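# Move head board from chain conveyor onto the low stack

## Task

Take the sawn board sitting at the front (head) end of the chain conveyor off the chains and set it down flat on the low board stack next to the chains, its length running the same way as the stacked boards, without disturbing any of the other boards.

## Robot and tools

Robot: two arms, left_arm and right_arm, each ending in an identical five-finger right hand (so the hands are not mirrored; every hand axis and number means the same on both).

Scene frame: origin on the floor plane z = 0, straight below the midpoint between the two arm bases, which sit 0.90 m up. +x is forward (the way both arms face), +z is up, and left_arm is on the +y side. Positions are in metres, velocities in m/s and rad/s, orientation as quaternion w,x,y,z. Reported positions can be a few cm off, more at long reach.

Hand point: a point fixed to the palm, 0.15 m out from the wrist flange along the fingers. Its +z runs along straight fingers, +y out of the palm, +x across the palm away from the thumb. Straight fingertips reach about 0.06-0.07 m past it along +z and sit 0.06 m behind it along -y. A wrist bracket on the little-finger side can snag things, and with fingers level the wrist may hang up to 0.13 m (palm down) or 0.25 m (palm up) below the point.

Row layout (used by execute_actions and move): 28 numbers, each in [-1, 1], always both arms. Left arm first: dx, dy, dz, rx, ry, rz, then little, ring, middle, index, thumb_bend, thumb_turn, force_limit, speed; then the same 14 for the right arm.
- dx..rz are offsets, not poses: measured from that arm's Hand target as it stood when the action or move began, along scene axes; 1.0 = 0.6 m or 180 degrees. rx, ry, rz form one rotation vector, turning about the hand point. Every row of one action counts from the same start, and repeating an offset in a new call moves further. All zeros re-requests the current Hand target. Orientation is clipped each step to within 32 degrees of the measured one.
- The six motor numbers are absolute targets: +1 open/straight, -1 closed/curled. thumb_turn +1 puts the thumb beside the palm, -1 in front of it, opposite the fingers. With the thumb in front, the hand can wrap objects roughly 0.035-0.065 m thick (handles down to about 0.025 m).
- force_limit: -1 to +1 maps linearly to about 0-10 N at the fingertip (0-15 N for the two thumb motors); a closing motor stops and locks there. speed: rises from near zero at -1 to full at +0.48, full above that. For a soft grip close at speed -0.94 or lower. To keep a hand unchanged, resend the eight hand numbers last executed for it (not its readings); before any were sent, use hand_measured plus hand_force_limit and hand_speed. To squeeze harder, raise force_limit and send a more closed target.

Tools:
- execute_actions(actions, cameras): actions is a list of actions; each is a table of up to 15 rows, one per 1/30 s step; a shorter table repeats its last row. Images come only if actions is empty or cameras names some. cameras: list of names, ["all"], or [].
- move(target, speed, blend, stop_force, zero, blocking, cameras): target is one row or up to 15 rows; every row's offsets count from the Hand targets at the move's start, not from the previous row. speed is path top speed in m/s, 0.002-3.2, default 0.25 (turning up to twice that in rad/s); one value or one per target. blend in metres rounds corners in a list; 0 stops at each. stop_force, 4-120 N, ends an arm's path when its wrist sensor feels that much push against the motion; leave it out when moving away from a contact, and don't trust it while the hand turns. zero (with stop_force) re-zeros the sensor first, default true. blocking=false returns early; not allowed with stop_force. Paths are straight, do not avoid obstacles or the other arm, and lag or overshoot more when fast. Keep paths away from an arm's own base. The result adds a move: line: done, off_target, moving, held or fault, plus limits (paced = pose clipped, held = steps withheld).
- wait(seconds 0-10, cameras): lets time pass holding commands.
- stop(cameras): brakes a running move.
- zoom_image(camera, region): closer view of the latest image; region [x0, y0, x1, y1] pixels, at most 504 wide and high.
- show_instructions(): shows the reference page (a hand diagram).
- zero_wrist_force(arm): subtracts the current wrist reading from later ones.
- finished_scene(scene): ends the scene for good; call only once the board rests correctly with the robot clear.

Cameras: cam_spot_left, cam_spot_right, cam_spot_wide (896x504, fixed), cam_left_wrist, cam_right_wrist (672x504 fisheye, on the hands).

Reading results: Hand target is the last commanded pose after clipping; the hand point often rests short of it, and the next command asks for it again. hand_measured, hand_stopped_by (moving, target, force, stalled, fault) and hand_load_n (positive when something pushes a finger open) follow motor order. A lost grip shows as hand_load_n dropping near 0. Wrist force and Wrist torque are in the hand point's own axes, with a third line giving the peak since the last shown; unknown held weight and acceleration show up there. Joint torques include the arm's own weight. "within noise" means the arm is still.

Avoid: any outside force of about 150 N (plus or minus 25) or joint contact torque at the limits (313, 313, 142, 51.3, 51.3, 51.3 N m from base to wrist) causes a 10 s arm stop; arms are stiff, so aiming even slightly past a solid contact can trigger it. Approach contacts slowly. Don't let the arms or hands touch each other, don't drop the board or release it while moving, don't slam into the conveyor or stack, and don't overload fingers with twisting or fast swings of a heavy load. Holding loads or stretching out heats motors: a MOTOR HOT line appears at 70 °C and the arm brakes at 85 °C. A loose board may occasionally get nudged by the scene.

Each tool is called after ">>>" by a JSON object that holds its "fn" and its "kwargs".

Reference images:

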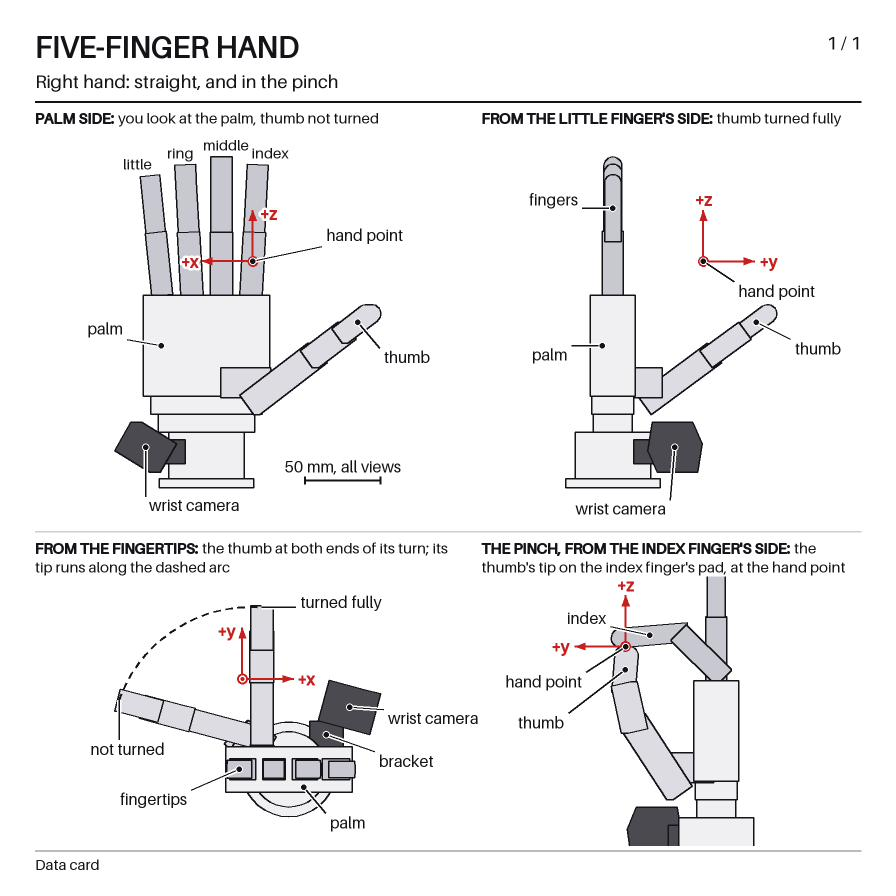

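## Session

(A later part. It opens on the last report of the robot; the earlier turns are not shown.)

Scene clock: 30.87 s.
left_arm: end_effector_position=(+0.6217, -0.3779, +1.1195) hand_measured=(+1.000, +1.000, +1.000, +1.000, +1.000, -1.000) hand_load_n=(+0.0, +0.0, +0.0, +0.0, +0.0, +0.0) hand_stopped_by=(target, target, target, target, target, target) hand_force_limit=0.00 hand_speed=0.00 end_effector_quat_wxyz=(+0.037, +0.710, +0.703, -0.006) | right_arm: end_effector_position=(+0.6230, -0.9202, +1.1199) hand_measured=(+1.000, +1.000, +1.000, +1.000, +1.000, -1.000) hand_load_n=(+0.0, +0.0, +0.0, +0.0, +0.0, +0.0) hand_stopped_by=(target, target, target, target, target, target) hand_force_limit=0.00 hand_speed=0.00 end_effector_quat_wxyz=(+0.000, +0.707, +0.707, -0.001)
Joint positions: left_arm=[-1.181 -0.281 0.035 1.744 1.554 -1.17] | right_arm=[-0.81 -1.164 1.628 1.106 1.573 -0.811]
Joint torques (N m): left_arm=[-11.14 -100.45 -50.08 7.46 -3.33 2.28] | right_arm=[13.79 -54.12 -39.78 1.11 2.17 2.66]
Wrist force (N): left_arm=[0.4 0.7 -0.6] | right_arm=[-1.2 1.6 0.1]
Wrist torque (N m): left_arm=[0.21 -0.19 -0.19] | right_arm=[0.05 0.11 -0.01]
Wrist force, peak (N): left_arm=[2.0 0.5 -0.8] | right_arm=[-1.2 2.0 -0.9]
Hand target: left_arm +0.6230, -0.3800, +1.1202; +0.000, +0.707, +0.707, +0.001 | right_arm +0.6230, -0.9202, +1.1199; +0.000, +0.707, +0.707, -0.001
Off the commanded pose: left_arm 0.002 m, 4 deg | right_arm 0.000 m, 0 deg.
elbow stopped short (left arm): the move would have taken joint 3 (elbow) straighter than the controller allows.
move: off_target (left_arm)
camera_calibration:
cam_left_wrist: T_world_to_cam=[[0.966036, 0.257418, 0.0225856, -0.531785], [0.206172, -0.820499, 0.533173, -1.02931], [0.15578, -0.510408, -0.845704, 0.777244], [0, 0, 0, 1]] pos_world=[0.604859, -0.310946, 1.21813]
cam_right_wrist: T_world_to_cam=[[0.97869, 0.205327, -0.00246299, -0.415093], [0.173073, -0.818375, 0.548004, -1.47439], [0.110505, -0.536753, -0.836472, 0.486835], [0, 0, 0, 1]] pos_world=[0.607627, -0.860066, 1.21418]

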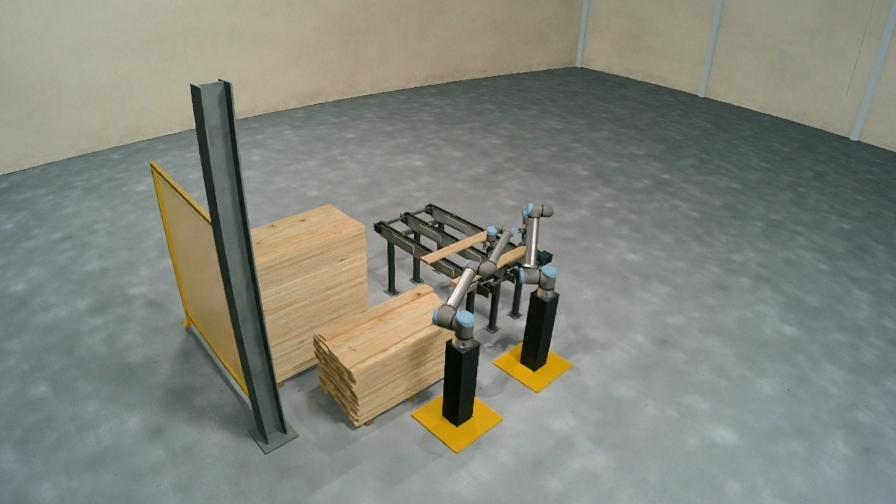

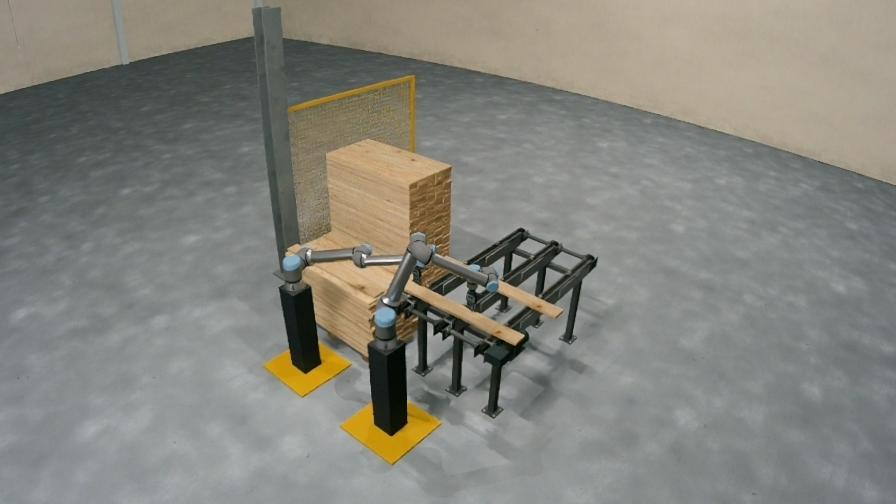

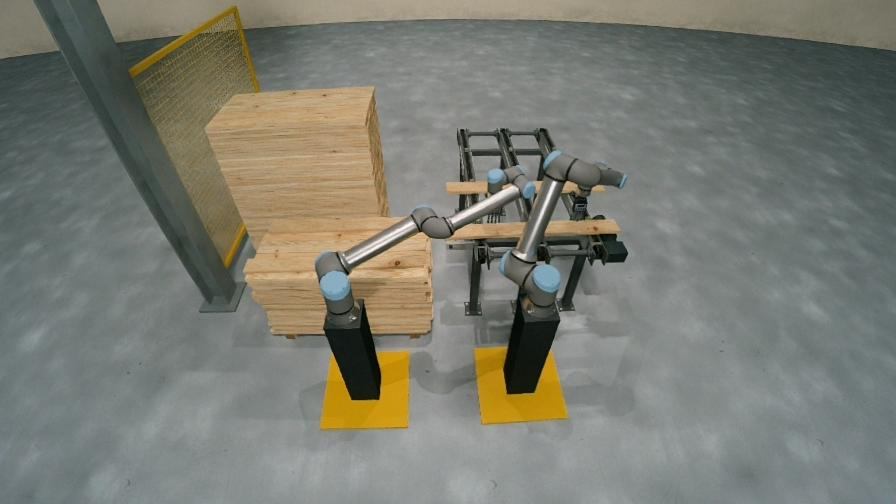

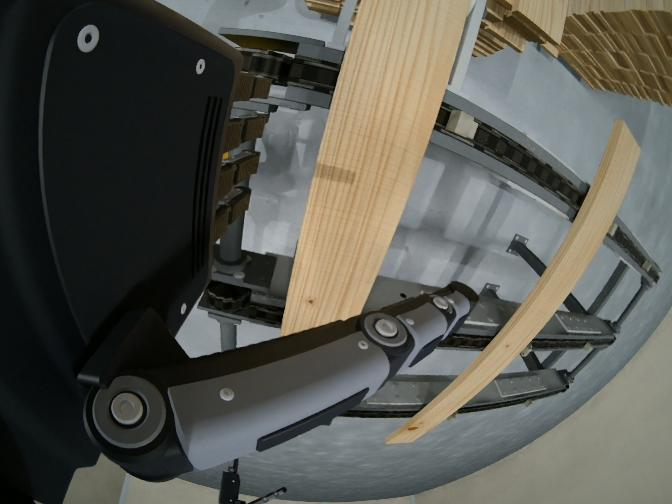

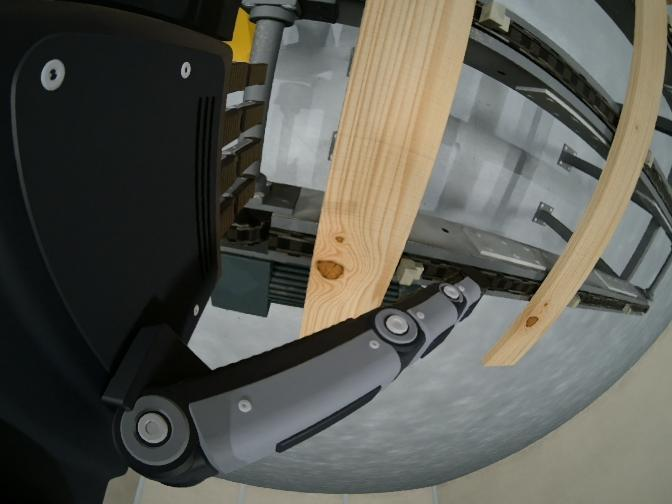

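>>> {"fn": "move", "kwargs": {"target": [[0.0367,0.7,-0.1333,0,0,0,1,1,1,1,1,-1,0,0.0,0.0517,-0.0667,-0.3667,0,0,0,1,1,1,1,1,-1,0,0.0]], "speed": 0.3, "cameras": ["all"]}}

>>> {"fn": "zoom_image", "kwargs": {"camera": "cam_spot_right", "region": [420, 250, 540, 350]}}

>>> {"fn": "zoom_image", "kwargs": {"camera": "cam_spot_wide", "region": [420, 160, 640, 280]}}

Scene clock: 40.00 s.
left_arm: end_effector_position=(+0.6450, +0.0398, +1.0402) hand_measured=(+1.000, +1.000, +1.000, +1.000, +1.000, -1.000) hand_load_n=(+0.0, +0.0, +0.0, +0.0, +0.0, +0.0) hand_stopped_by=(target, target, target, target, target, target) hand_force_limit=0.00 hand_speed=0.00 end_effector_quat_wxyz=(+0.000, +0.707, +0.707, +0.001) | right_arm: end_effector_position=(+0.6540, -0.9602, +0.9000) hand_measured=(+1.000, +1.000, +1.000, +1.000, +1.000, -1.000) hand_load_n=(+0.0, +0.0, +0.0, +0.0, +0.0, +0.0) hand_stopped_by=(target, target, target, target, target, target) hand_force_limit=0.00 hand_speed=0.00 end_effector_quat_wxyz=(+0.000, +0.707, +0.707, -0.001)
Joint positions: left_arm=[-0.919 -0.955 1.455 1.071 1.57 -0.919] | right_arm=[-0.817 -0.892 1.643 0.819 1.573 -0.818]
Joint torques (N m): left_arm=[6.15 -78.59 -23.84 0.15 3.15 1.63] | right_arm=[-10.37 -65.36 -33.5 1.42 -0.95 -1.79]
Wrist force (N): left_arm=[0.9 0.9 -0.2] | right_arm=[-0.9 1.1 -0.3]
Wrist torque (N m): left_arm=[0.22 -0.23 -0.14] | right_arm=[0.04 0.08 0.16]
Wrist force, peak (N): left_arm=[2.5 1.3 -0.1] | right_arm=[-1.1 2.2 0.6]
Hand target: left_arm +0.6450, +0.0400, +1.0402; +0.000, +0.707, +0.707, +0.001 | right_arm +0.6540, -0.9602, +0.8999; +0.000, +0.707, +0.707, -0.001
Off the commanded pose: left_arm 0.000 m, 0 deg | right_arm 0.000 m, 0 deg.
move: done
camera_calibration:
cam_left_wrist: T_world_to_cam=[[0.96381, 0.266576, -0.00289606, -0.632388], [0.236313, -0.849264, 0.472131, -0.603809], [0.123399, -0.455728, -0.881524, 0.975743], [0, 0, 0, 1]] pos_world=[0.631783, 0.10046, 1.14339]
cam_right_wrist: T_world_to_cam=[[0.978692, 0.205317, -0.00248007, -0.437755], [0.173064, -0.818331, 0.548072, -1.39201], [0.110499, -0.536824, -0.836427, 0.277895], [0, 0, 0, 1]] pos_world=[0.638627, -0.900066, 0.994276]

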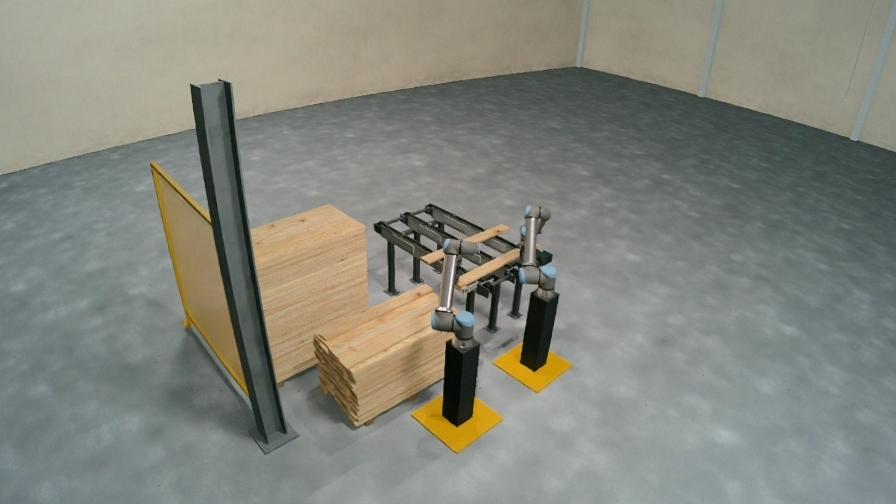

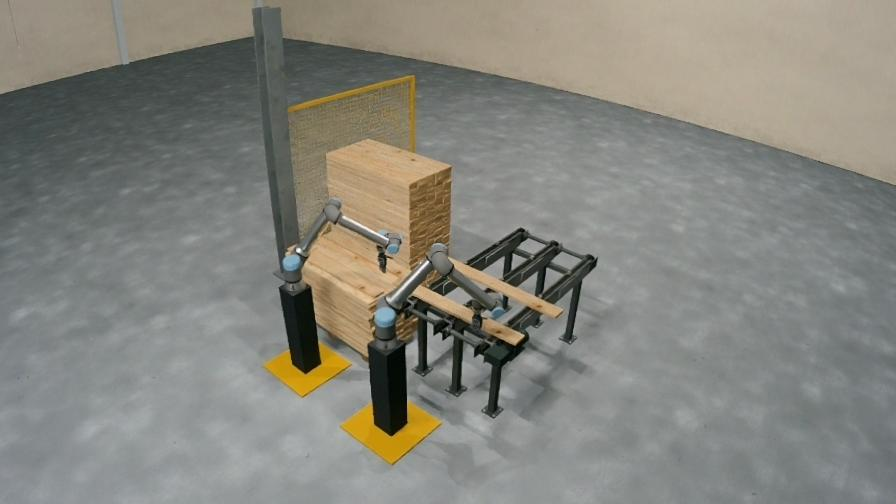

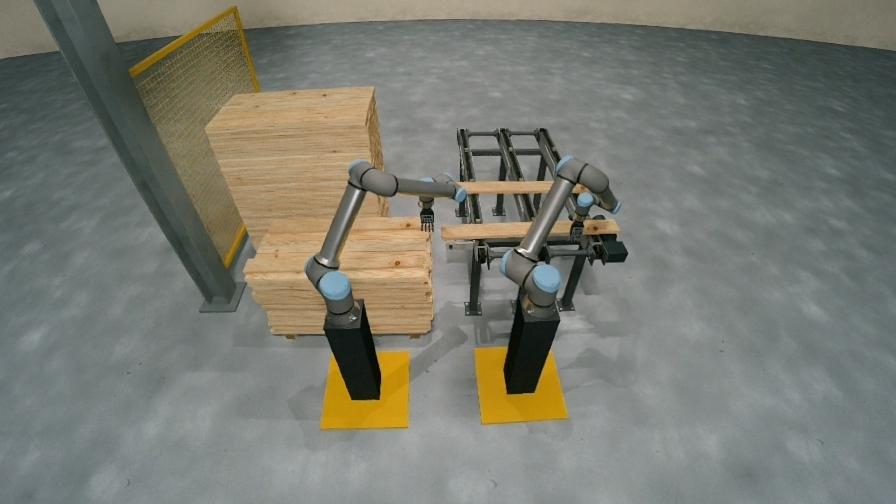

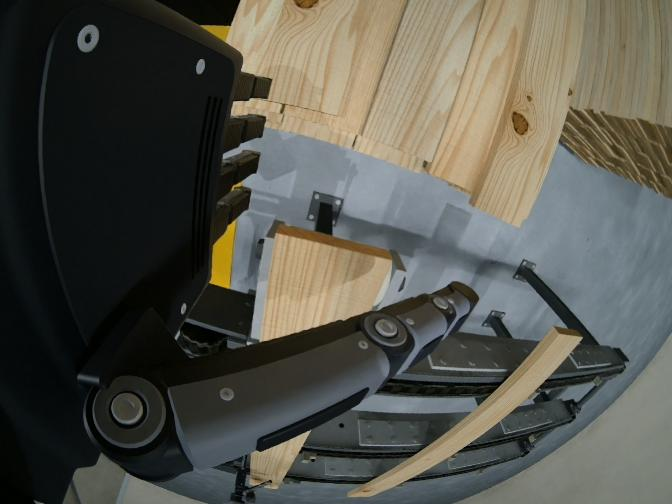

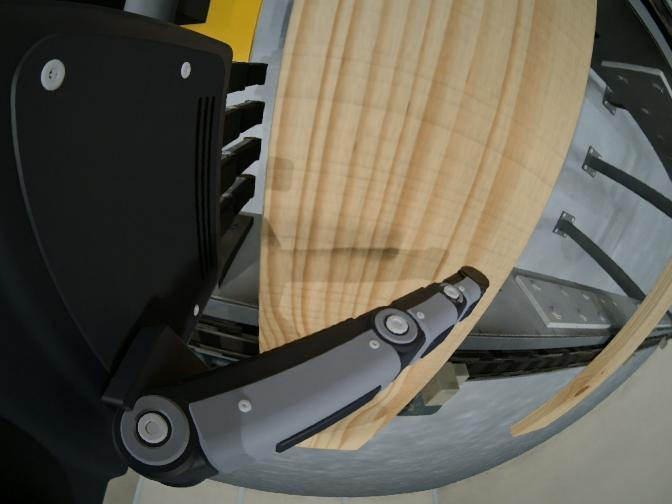

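Scaled by 4.200 from the camera's 896x504 image, which has a finer 1280x720 frame.

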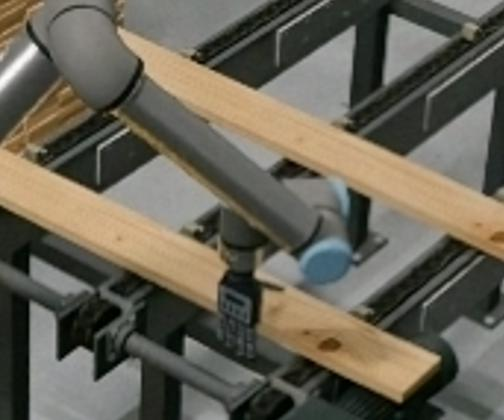

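Scaled by 2.291 from the camera's 896x504 image, which has a finer 1280x720 frame.

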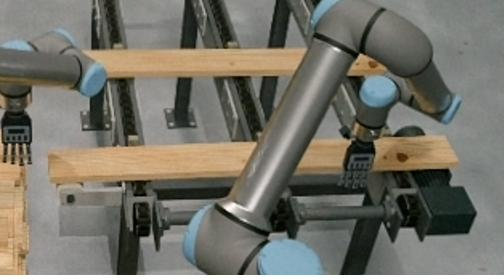

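>>> {"fn": "move", "kwargs": {"target": [[0,0,0,0,0,0,1,1,1,1,1,-1,0,0.0,-0.01,0,-0.1,0,0,0,1,1,1,1,1,-1,0,0.0]], "speed": 0.03, "stop_force": 4, "cameras": ["cam_right_wrist", "cam_spot_right"]}}

>>> {"fn": "zoom_image", "kwargs": {"camera": "cam_spot_right", "region": [420, 270, 520, 350]}}

Scene clock: 43.27 s.
left_arm: end_effector_position=(+0.6450, +0.0400, +1.0402) hand_measured=(+1.000, +1.000, +1.000, +1.000, +1.000, -1.000) hand_load_n=(+0.0, -0.5, +0.0, +0.0, +0.0, +0.0) hand_stopped_by=(target, target, target, target, target, target) hand_force_limit=0.00 hand_speed=0.00 end_effector_quat_wxyz=(+0.000, +0.707, +0.707, +0.001) | right_arm: end_effector_position=(+0.6517, -0.9602, +0.8769) hand_measured=(+1.000, +1.000, +1.000, +1.000, +1.000, -1.000) hand_load_n=(+0.0, +0.0, +0.0, +0.0, +0.5, -0.5) hand_stopped_by=(target, target, target, target, target, target) hand_force_limit=0.00 hand_speed=0.00 end_effector_quat_wxyz=(+0.000, +0.707, +0.707, -0.001)
Joint positions: left_arm=[-0.919 -0.955 1.455 1.071 1.57 -0.919] | right_arm=[-0.82 -0.868 1.652 0.785 1.573 -0.821]
Joint torques (N m): left_arm=[9.25 -83.52 -20.59 -0.17 2.65 2] | right_arm=[13.35 -87.8 -30.71 6 -0.59 2.49]
Wrist force (N): left_arm=[0.8 1.1 -0.4] | right_arm=[-0.7 1.5 -3.7]
Wrist torque (N m): left_arm=[0.25 -0.21 -0.13] | right_arm=[-0.11 0.12 0.13]
Wrist force, peak (N): left_arm=[0.7 1.6 -0.3] | right_arm=[-1.2 -3.2 -21.2]
Hand target: left_arm +0.6450, +0.0400, +1.0402; +0.000, +0.707, +0.707, +0.001 | right_arm +0.6517, -0.9602, +0.8769; +0.000, +0.707, +0.707, -0.001 (not the last commanded pose)
Off the commanded pose: left_arm 0.000 m, 0 deg | right_arm 0.037 m, 0 deg.
move: contact (right_arm)
camera_calibration:
cam_right_wrist: T_world_to_cam=[[0.97869, 0.205327, -0.00246215, -0.435568], [0.173078, -0.818405, 0.547958, -1.37892], [0.110496, -0.536707, -0.836502, 0.259007], [0, 0, 0, 1]] pos_world=[0.636327, -0.900066, 0.971176]
Images, in order (width x height): cam_spot_right 896x504, cam_right_wrist 672x504.

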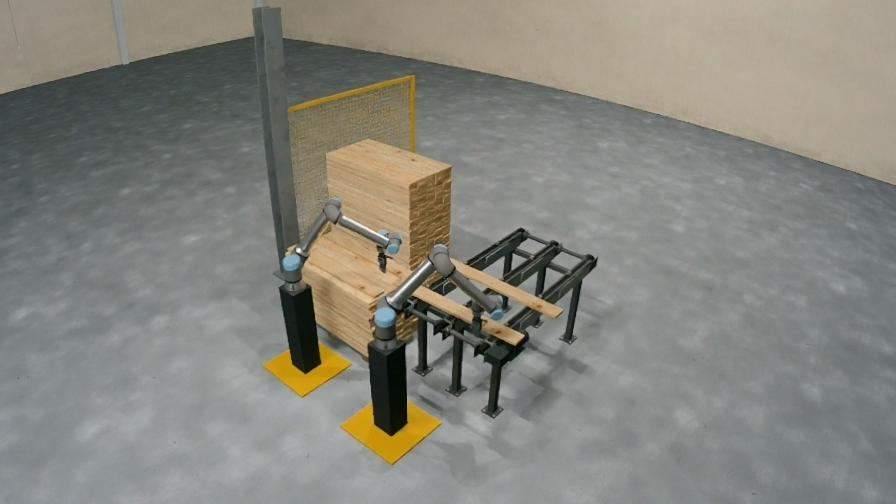

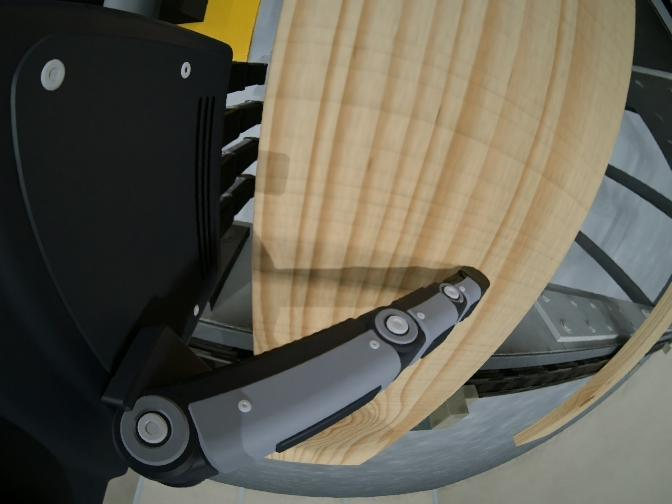

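Scaled by 5.040 from the camera's 896x504 image, which has a finer 1280x720 frame.

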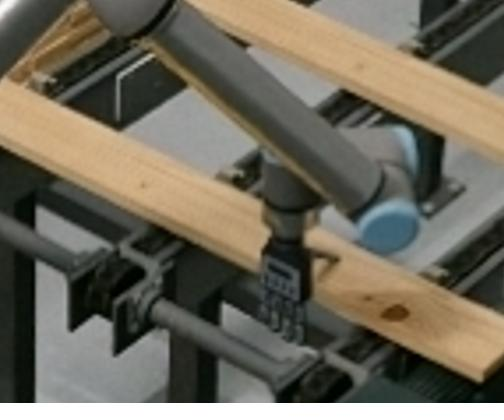

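>>> {"fn": "move", "kwargs": {"target": [[0.008,0.3,0.1,0,0,-0.2,1,1,1,1,1,-1,0,0.0,0,0,0.2385,0,0,0,1,1,1,1,1,-1,0,0.0],[0.008,0.95,0.1,0,0,-0.5,1,1,1,1,1,-1,0,0.0,0.1172,-0.4247,0.2385,0,0,0.5,1,1,1,1,1,-1,0,0.0],[0.008,0.95,0.1,0,0,-0.5,1,1,1,1,1,-1,0,0.0,0.1172,-0.4247,0.0968,0,0,0.5,1,1,1,1,1,-1,0,0.0]], "speed": 0.3, "blend": [0.03,0.02,0], "cameras": ["all"]}}

>>> {"fn": "zoom_image", "kwargs": {"camera": "cam_spot_wide", "region": [420, 160, 640, 280]}}

>>> {"fn": "zoom_image", "kwargs": {"camera": "cam_spot_right", "region": [440, 280, 560, 370]}}

Scene clock: 54.43 s.
left_arm: end_effector_position=(+0.6498, +0.6100, +1.1002) hand_measured=(+1.000, +1.000, +1.000, +1.000, +1.000, -1.000) hand_load_n=(+0.0, +0.0, +0.0, +0.0, +0.0, +0.0) hand_stopped_by=(target, target, target, target, target, target) hand_force_limit=0.00 hand_speed=0.00 end_effector_quat_wxyz=(+0.001, +1.000, +0.000, +0.000) | right_arm: end_effector_position=(+0.7219, -1.2150, +0.9352) hand_measured=(+1.000, +1.000, +1.000, +1.000, +1.000, -1.000) hand_load_n=(+0.0, +0.0, +0.0, +0.0, +0.0, +0.0) hand_stopped_by=(target, target, target, target, target, target) hand_force_limit=0.00 hand_speed=0.00 end_effector_quat_wxyz=(+0.001, +0.000, +1.000, -0.001)
Joint positions: left_arm=[-0.08 -1.098 1.568 1.1 1.572 1.491] | right_arm=[-0.984 -0.447 0.7 1.315 1.57 -2.556]
Joint torques (N m): left_arm=[7.68 -57.48 -44.68 7.5 2.94 1.84] | right_arm=[13.91 -102.47 -42.48 1.49 0.9 -1.82]
Wrist force (N): left_arm=[0.7 1.0 -0.4] | right_arm=[-1.0 1.5 -0.4]
Wrist torque (N m): left_arm=[0.19 -0.18 -0.16] | right_arm=[0.04 0.07 0.12]
Wrist force, peak (N): left_arm=[0.8 1.4 -1.0] | right_arm=[-1.3 -6.7 -12.5]
Hand target: left_arm +0.6498, +0.6100, +1.1002; +0.001, +1.000, +0.000, +0.000 | right_arm +0.7220, -1.2150, +0.9350; +0.001, -0.001, +1.000, -0.001
Off the commanded pose: left_arm 0.000 m, 0 deg | right_arm 0.000 m, 0 deg.
move: done
camera_calibration:
cam_left_wrist: T_world_to_cam=[[0.266576, -0.96381, -0.00289606, 0.414659], [-0.849264, -0.236313, 0.472131, 0.18251], [-0.455728, -0.123399, -0.881524, 1.46139], [0, 0, 0, 1]] pos_world=[0.71046, 0.623117, 1.20329]
cam_right_wrist: T_world_to_cam=[[-0.205274, 0.978701, -0.00254356, 1.34253], [0.818414, 0.173079, 0.547944, -0.892758], [0.536713, 0.110397, -0.836511, 0.641808], [0, 0, 0, 1]] pos_world=[0.661766, -1.23027, 1.02948]

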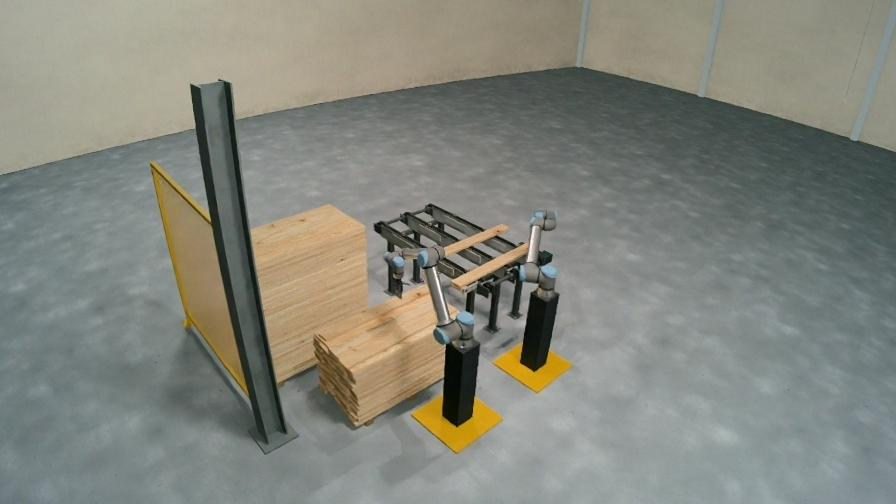

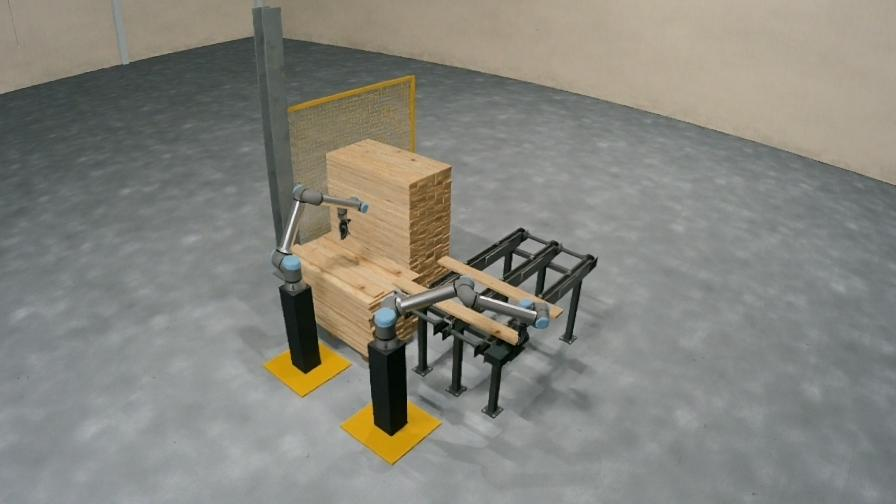

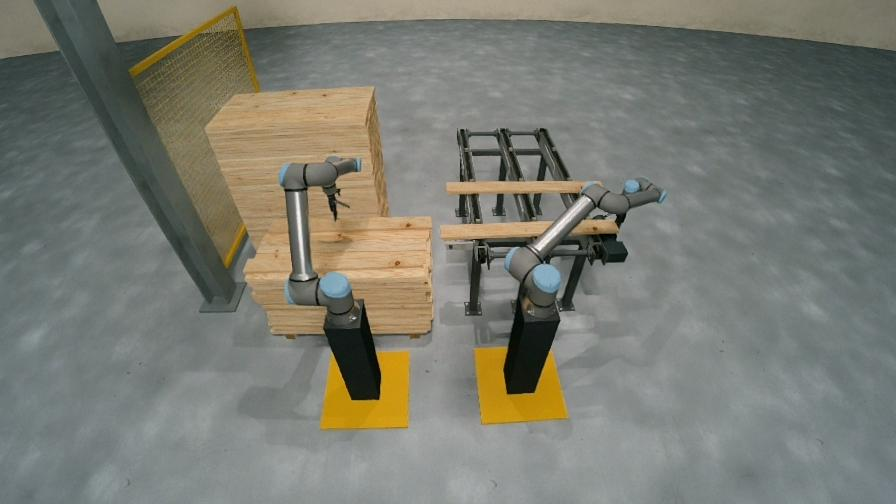

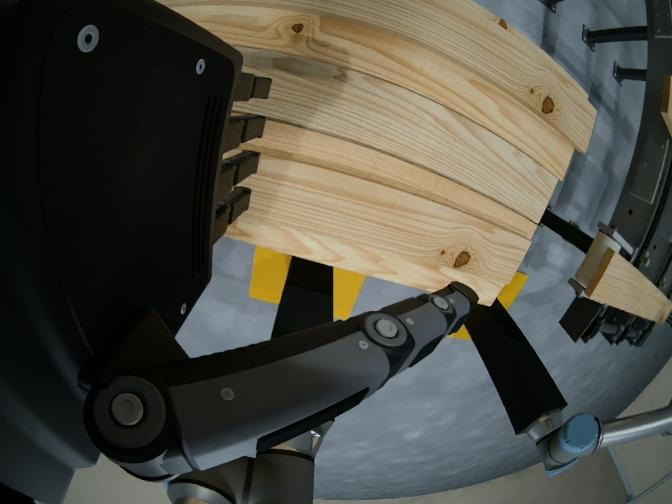

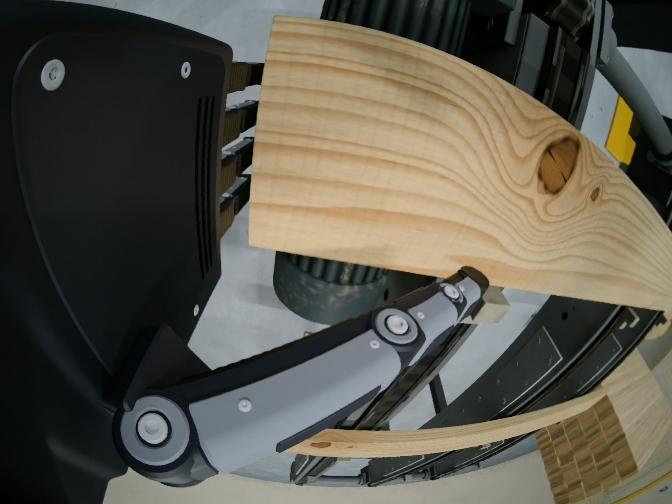

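Scaled by 2.291 from the camera's 896x504 image, which has a finer 1280x720 frame.

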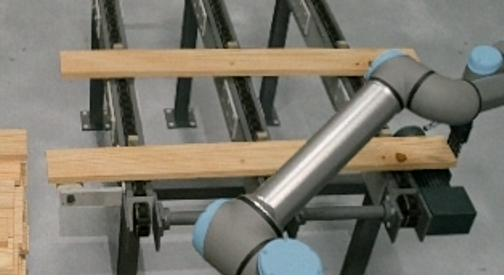

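Scaled by 4.200 from the camera's 896x504 image, which has a finer 1280x720 frame.

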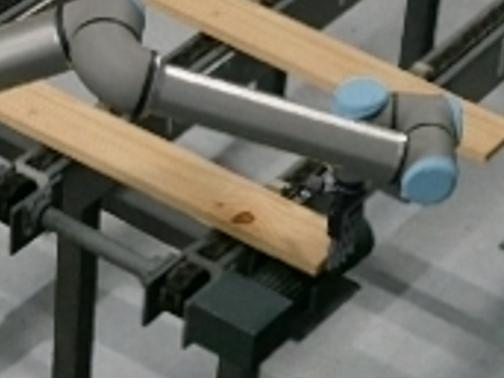

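>>> {"fn": "move", "kwargs": {"target": [[0.0,-0.267,-0.167,0,0,0,1,1,1,1,1,-1,0,0.0,0,0.7,0,0,0,0,1,1,1,1,1,-1,0,0.0]], "speed": 0.12, "stop_force": 40, "cameras": ["all"]}}

>>> {"fn": "zoom_image", "kwargs": {"camera": "cam_spot_wide", "region": [380, 160, 640, 290]}}

Scene clock: 60.87 s.
left_arm: end_effector_position=(+0.6498, +0.4498, +1.0000) hand_measured=(+1.000, +1.000, +1.000, +1.000, +1.000, -1.000) hand_load_n=(+0.0, -0.5, +0.0, +0.0, -0.5, +0.0) hand_stopped_by=(target, target, target, target, target, target) hand_force_limit=0.00 hand_speed=0.00 end_effector_quat_wxyz=(+0.001, +1.000, +0.000, +0.000) | right_arm: end_effector_position=(+0.7223, -1.1542, +0.9355) hand_measured=(+1.000, +1.000, +1.000, +1.000, +1.000, -1.000) hand_load_n=(+0.0, +0.0, -5.0, +0.0, +0.0, +0.0) hand_stopped_by=(target, target, target, target, target, target) hand_force_limit=0.00 hand_speed=0.00 end_effector_quat_wxyz=(+0.001, -0.001, +1.000, -0.001)
Joint positions: left_arm=[-0.317 -1.026 1.658 0.938 1.572 1.254] | right_arm=[-0.948 -0.542 0.889 1.222 1.57 -2.52]
Joint torques (N m): left_arm=[-11.86 -58.64 -18.4 -0.18 -3.3 -1.93] | right_arm=[-12.32 -13.76 -4.18 -4.19 3.58 -1.65]
Wrist force (N): left_arm=[0.3 0.6 -0.2] | right_arm=[-2.7 2.4 -90.4]
Wrist torque (N m): left_arm=[0.19 -0.20 -0.06] | right_arm=[5.23 1.73 0.02]
Wrist force, peak (N): left_arm=[0.6 1.3 -0.4] | right_arm=[0.9 11.9 -104.7]
Hand target: left_arm +0.6498, +0.4498, +1.0000; +0.001, +1.000, +0.000, +0.000 | right_arm +0.7223, -1.1542, +0.9355; +0.001, -0.001, +1.000, -0.001 (not the last commanded pose)
Off the commanded pose: left_arm 0.000 m, 0 deg | right_arm 0.359 m, 0 deg.
move: contact (right_arm)
camera_calibration:
cam_left_wrist: T_world_to_cam=[[0.266576, -0.96381, -0.00289606, 0.260063], [-0.849264, -0.236313, 0.472131, 0.191984], [-0.455728, -0.123399, -0.881524, 1.35331], [0, 0, 0, 1]] pos_world=[0.71046, 0.463017, 1.10309]
cam_right_wrist: T_world_to_cam=[[-0.205771, 0.978597, -0.00238043, 1.28325], [0.81867, 0.173475, 0.547436, -0.902939], [0.536133, 0.110698, -0.836844, 0.636223], [0, 0, 0, 1]] pos_world=[0.662164, -1.16957, 1.02978]

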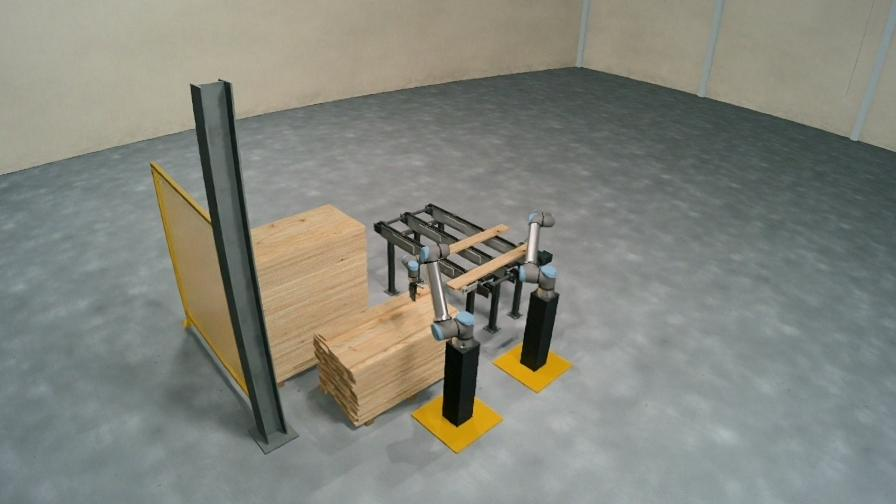

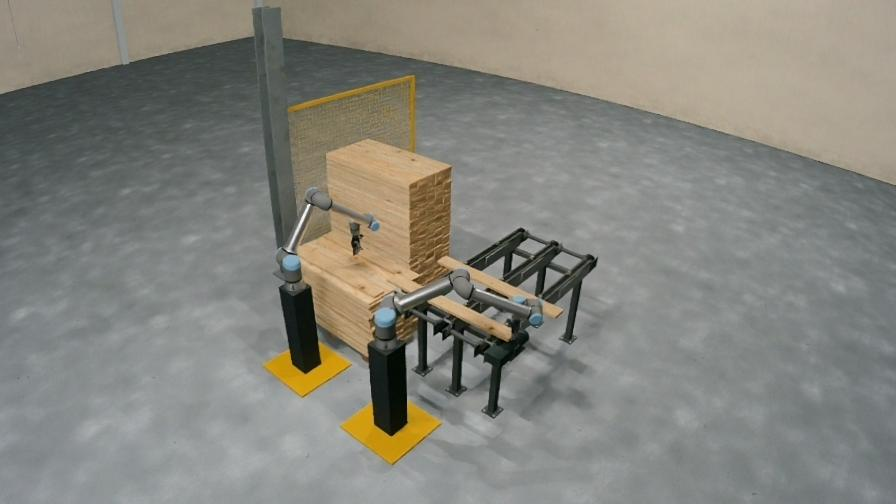

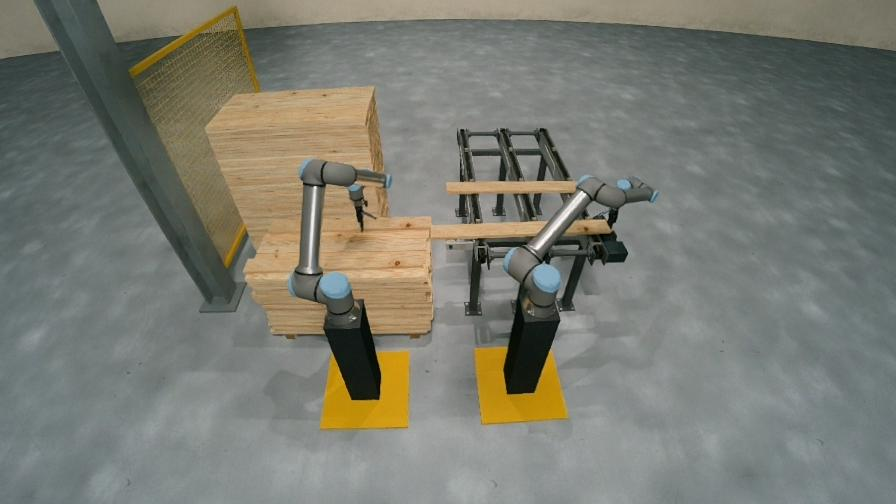

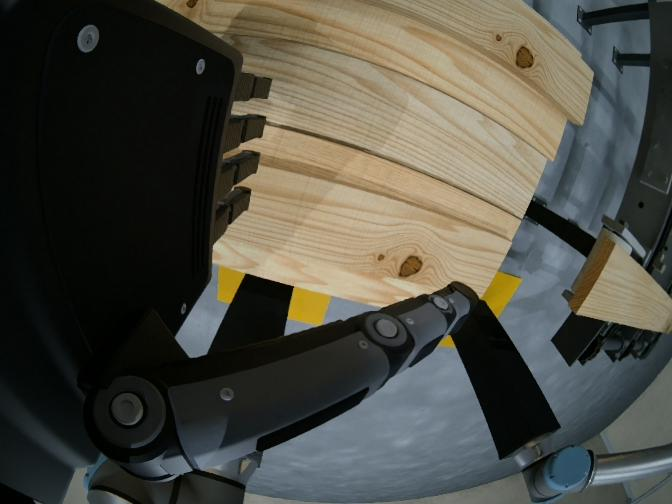

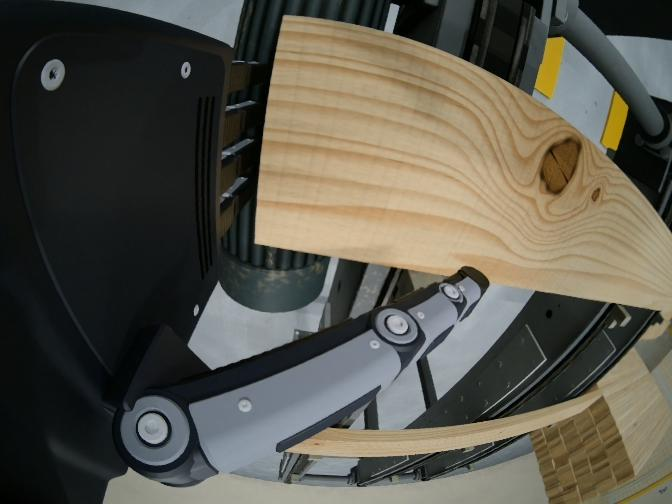

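Scaled by 1.938 from the camera's 896x504 image, which has a finer 1280x720 frame.

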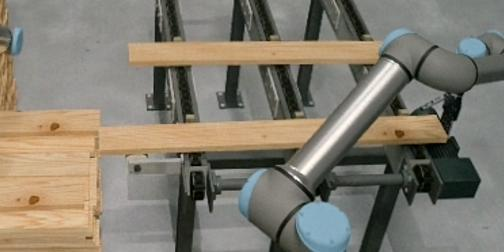

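>>> {"fn": "move", "kwargs": {"target": [[0.0,0,0,0,0,0,1,1,1,1,1,-1,0,0.0,0,-0.002,0.03,0,0,0,1,1,1,1,1,-1,0,0.0]], "speed": 0.1, "cameras": ["cam_right_wrist"]}}

Scene clock: 62.37 s.
left_arm: end_effector_position=(+0.6498, +0.4498, +1.0000) hand_measured=(+1.000, +1.000, +1.000, +1.000, +1.000, -1.000) hand_load_n=(+0.0, +0.0, +0.0, +0.0, +0.0, +0.0) hand_stopped_by=(target, target, target, target, target, target) hand_force_limit=0.00 hand_speed=0.00 end_effector_quat_wxyz=(+0.001, +1.000, +0.000, +0.000) | right_arm: end_effector_position=(+0.7223, -1.1553, +0.9533) hand_measured=(+1.000, +1.000, +1.000, +1.000, +1.000, -1.000) hand_load_n=(+0.0, +0.0, +0.0, -0.5, +0.0, +0.0) hand_stopped_by=(target, target, target, target, target, target) hand_force_limit=0.00 hand_speed=0.00 end_effector_quat_wxyz=(+0.001, -0.001, +1.000, -0.001)
Joint positions: left_arm=[-0.317 -1.026 1.658 0.938 1.572 1.254] | right_arm=[-0.949 -0.553 0.877 1.245 1.571 -2.521]
Joint torques (N m): left_arm=[-10.99 -58.92 -18.35 -0.19 -3.56 -1.82] | right_arm=[-11 -117.88 -40.37 6.68 -0.98 -1.83]
Wrist force (N): left_arm=[0.4 0.6 -0.2] | right_arm=[-1.1 1.5 -0.7]
Wrist torque (N m): left_arm=[0.18 -0.22 -0.06] | right_arm=[0.06 0.09 0.11]
Wrist force, peak (N): left_arm=[0.4 1.0 -0.1] | right_arm=[-2.6 2.6 -90.9]
Hand target: left_arm +0.6498, +0.4498, +1.0000; +0.001, +1.000, +0.000, +0.000 | right_arm +0.7223, -1.1554, +0.9535; +0.001, -0.001, +1.000, -0.001
Off the commanded pose: left_arm 0.000 m, 0 deg | right_arm 0.000 m, 0 deg.
move: done
camera_calibration:
cam_right_wrist: T_world_to_cam=[[-0.205771, 0.978597, -0.00238043, 1.28437], [0.81867, 0.173475, 0.547436, -0.912493], [0.536133, 0.110698, -0.836844, 0.651241], [0, 0, 0, 1]] pos_world=[0.662164, -1.17067, 1.04758]
Images, in order (width x height): cam_right_wrist 672x504.

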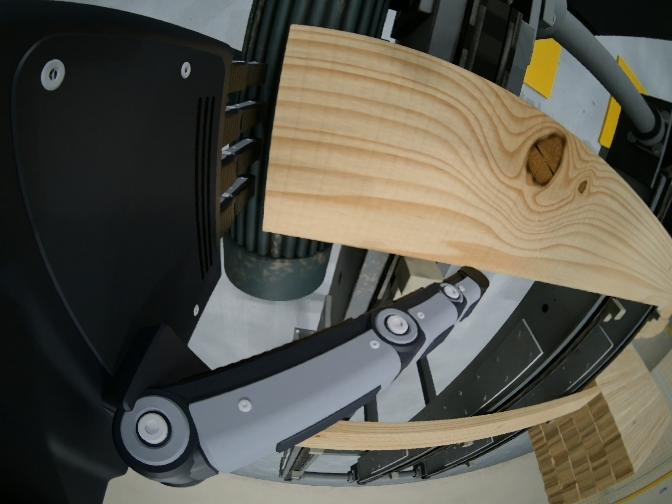

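>>> {"fn": "move", "kwargs": {"target": [[0.0,0,0,0,0,0,1,1,1,1,1,-1,0,0.0,0,0.1,0,0,0,0,1,1,1,1,1,-1,0,0.0]], "speed": 0.1, "stop_force": 25, "cameras": ["cam_right_wrist"]}}

Scene clock: 64.63 s.
left_arm: end_effector_position=(+0.6498, +0.4498, +1.0000) hand_measured=(+1.000, +1.000, +1.000, +1.000, +1.000, -1.000) hand_load_n=(+0.0, +0.0, +0.0, +0.0, +0.0, +0.0) hand_stopped_by=(target, target, target, target, target, target) hand_force_limit=0.00 hand_speed=0.00 end_effector_quat_wxyz=(+0.001, +1.000, +0.000, +0.000) | right_arm: end_effector_position=(+0.7223, -1.0954, +0.9535) hand_measured=(+1.000, +1.000, +1.000, +1.000, +1.000, -1.000) hand_load_n=(+0.0, +0.5, +0.0, +0.0, +0.0, +0.0) hand_stopped_by=(target, target, target, target, target, target) hand_force_limit=0.00 hand_speed=0.00 end_effector_quat_wxyz=(+0.001, -0.001, +1.000, -0.001)
Joint positions: left_arm=[-0.317 -1.026 1.658 0.938 1.572 1.254] | right_arm=[-0.91 -0.631 1.028 1.172 1.571 -2.482]
Joint torques (N m): left_arm=[-11.78 -59.3 -19.71 -0.23 -3.55 -1.54] | right_arm=[16.47 -111.97 -27.37 1.92 -1.52 2.6]
Wrist force (N): left_arm=[0.4 0.9 -0.3] | right_arm=[-0.5 -2.1 -1.7]
Wrist torque (N m): left_arm=[0.23 -0.21 -0.04] | right_arm=[0.25 0.07 -0.20]
Wrist force, peak (N): left_arm=[0.3 1.2 0.0] | right_arm=[-1.1 -7.2 -0.9]
Hand target: left_arm +0.6498, +0.4498, +1.0000; +0.001, +1.000, +0.000, +0.000 | right_arm +0.7223, -1.0954, +0.9535; +0.001, -0.001, +1.000, -0.001
Off the commanded pose: left_arm 0.000 m, 0 deg | right_arm 0.000 m, 0 deg.
move: done
camera_calibration:
cam_right_wrist: T_world_to_cam=[[-0.205718, 0.978608, -0.00246188, 1.22581], [0.818679, 0.173476, 0.547422, -0.923038], [0.536139, 0.110599, -0.836853, 0.644757], [0, 0, 0, 1]] pos_world=[0.662164, -1.11077, 1.04788]
Images, in order (width x height): cam_right_wrist 672x504.

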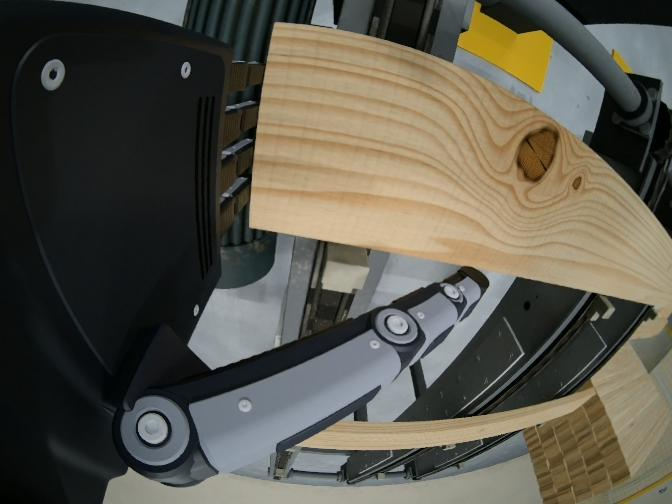

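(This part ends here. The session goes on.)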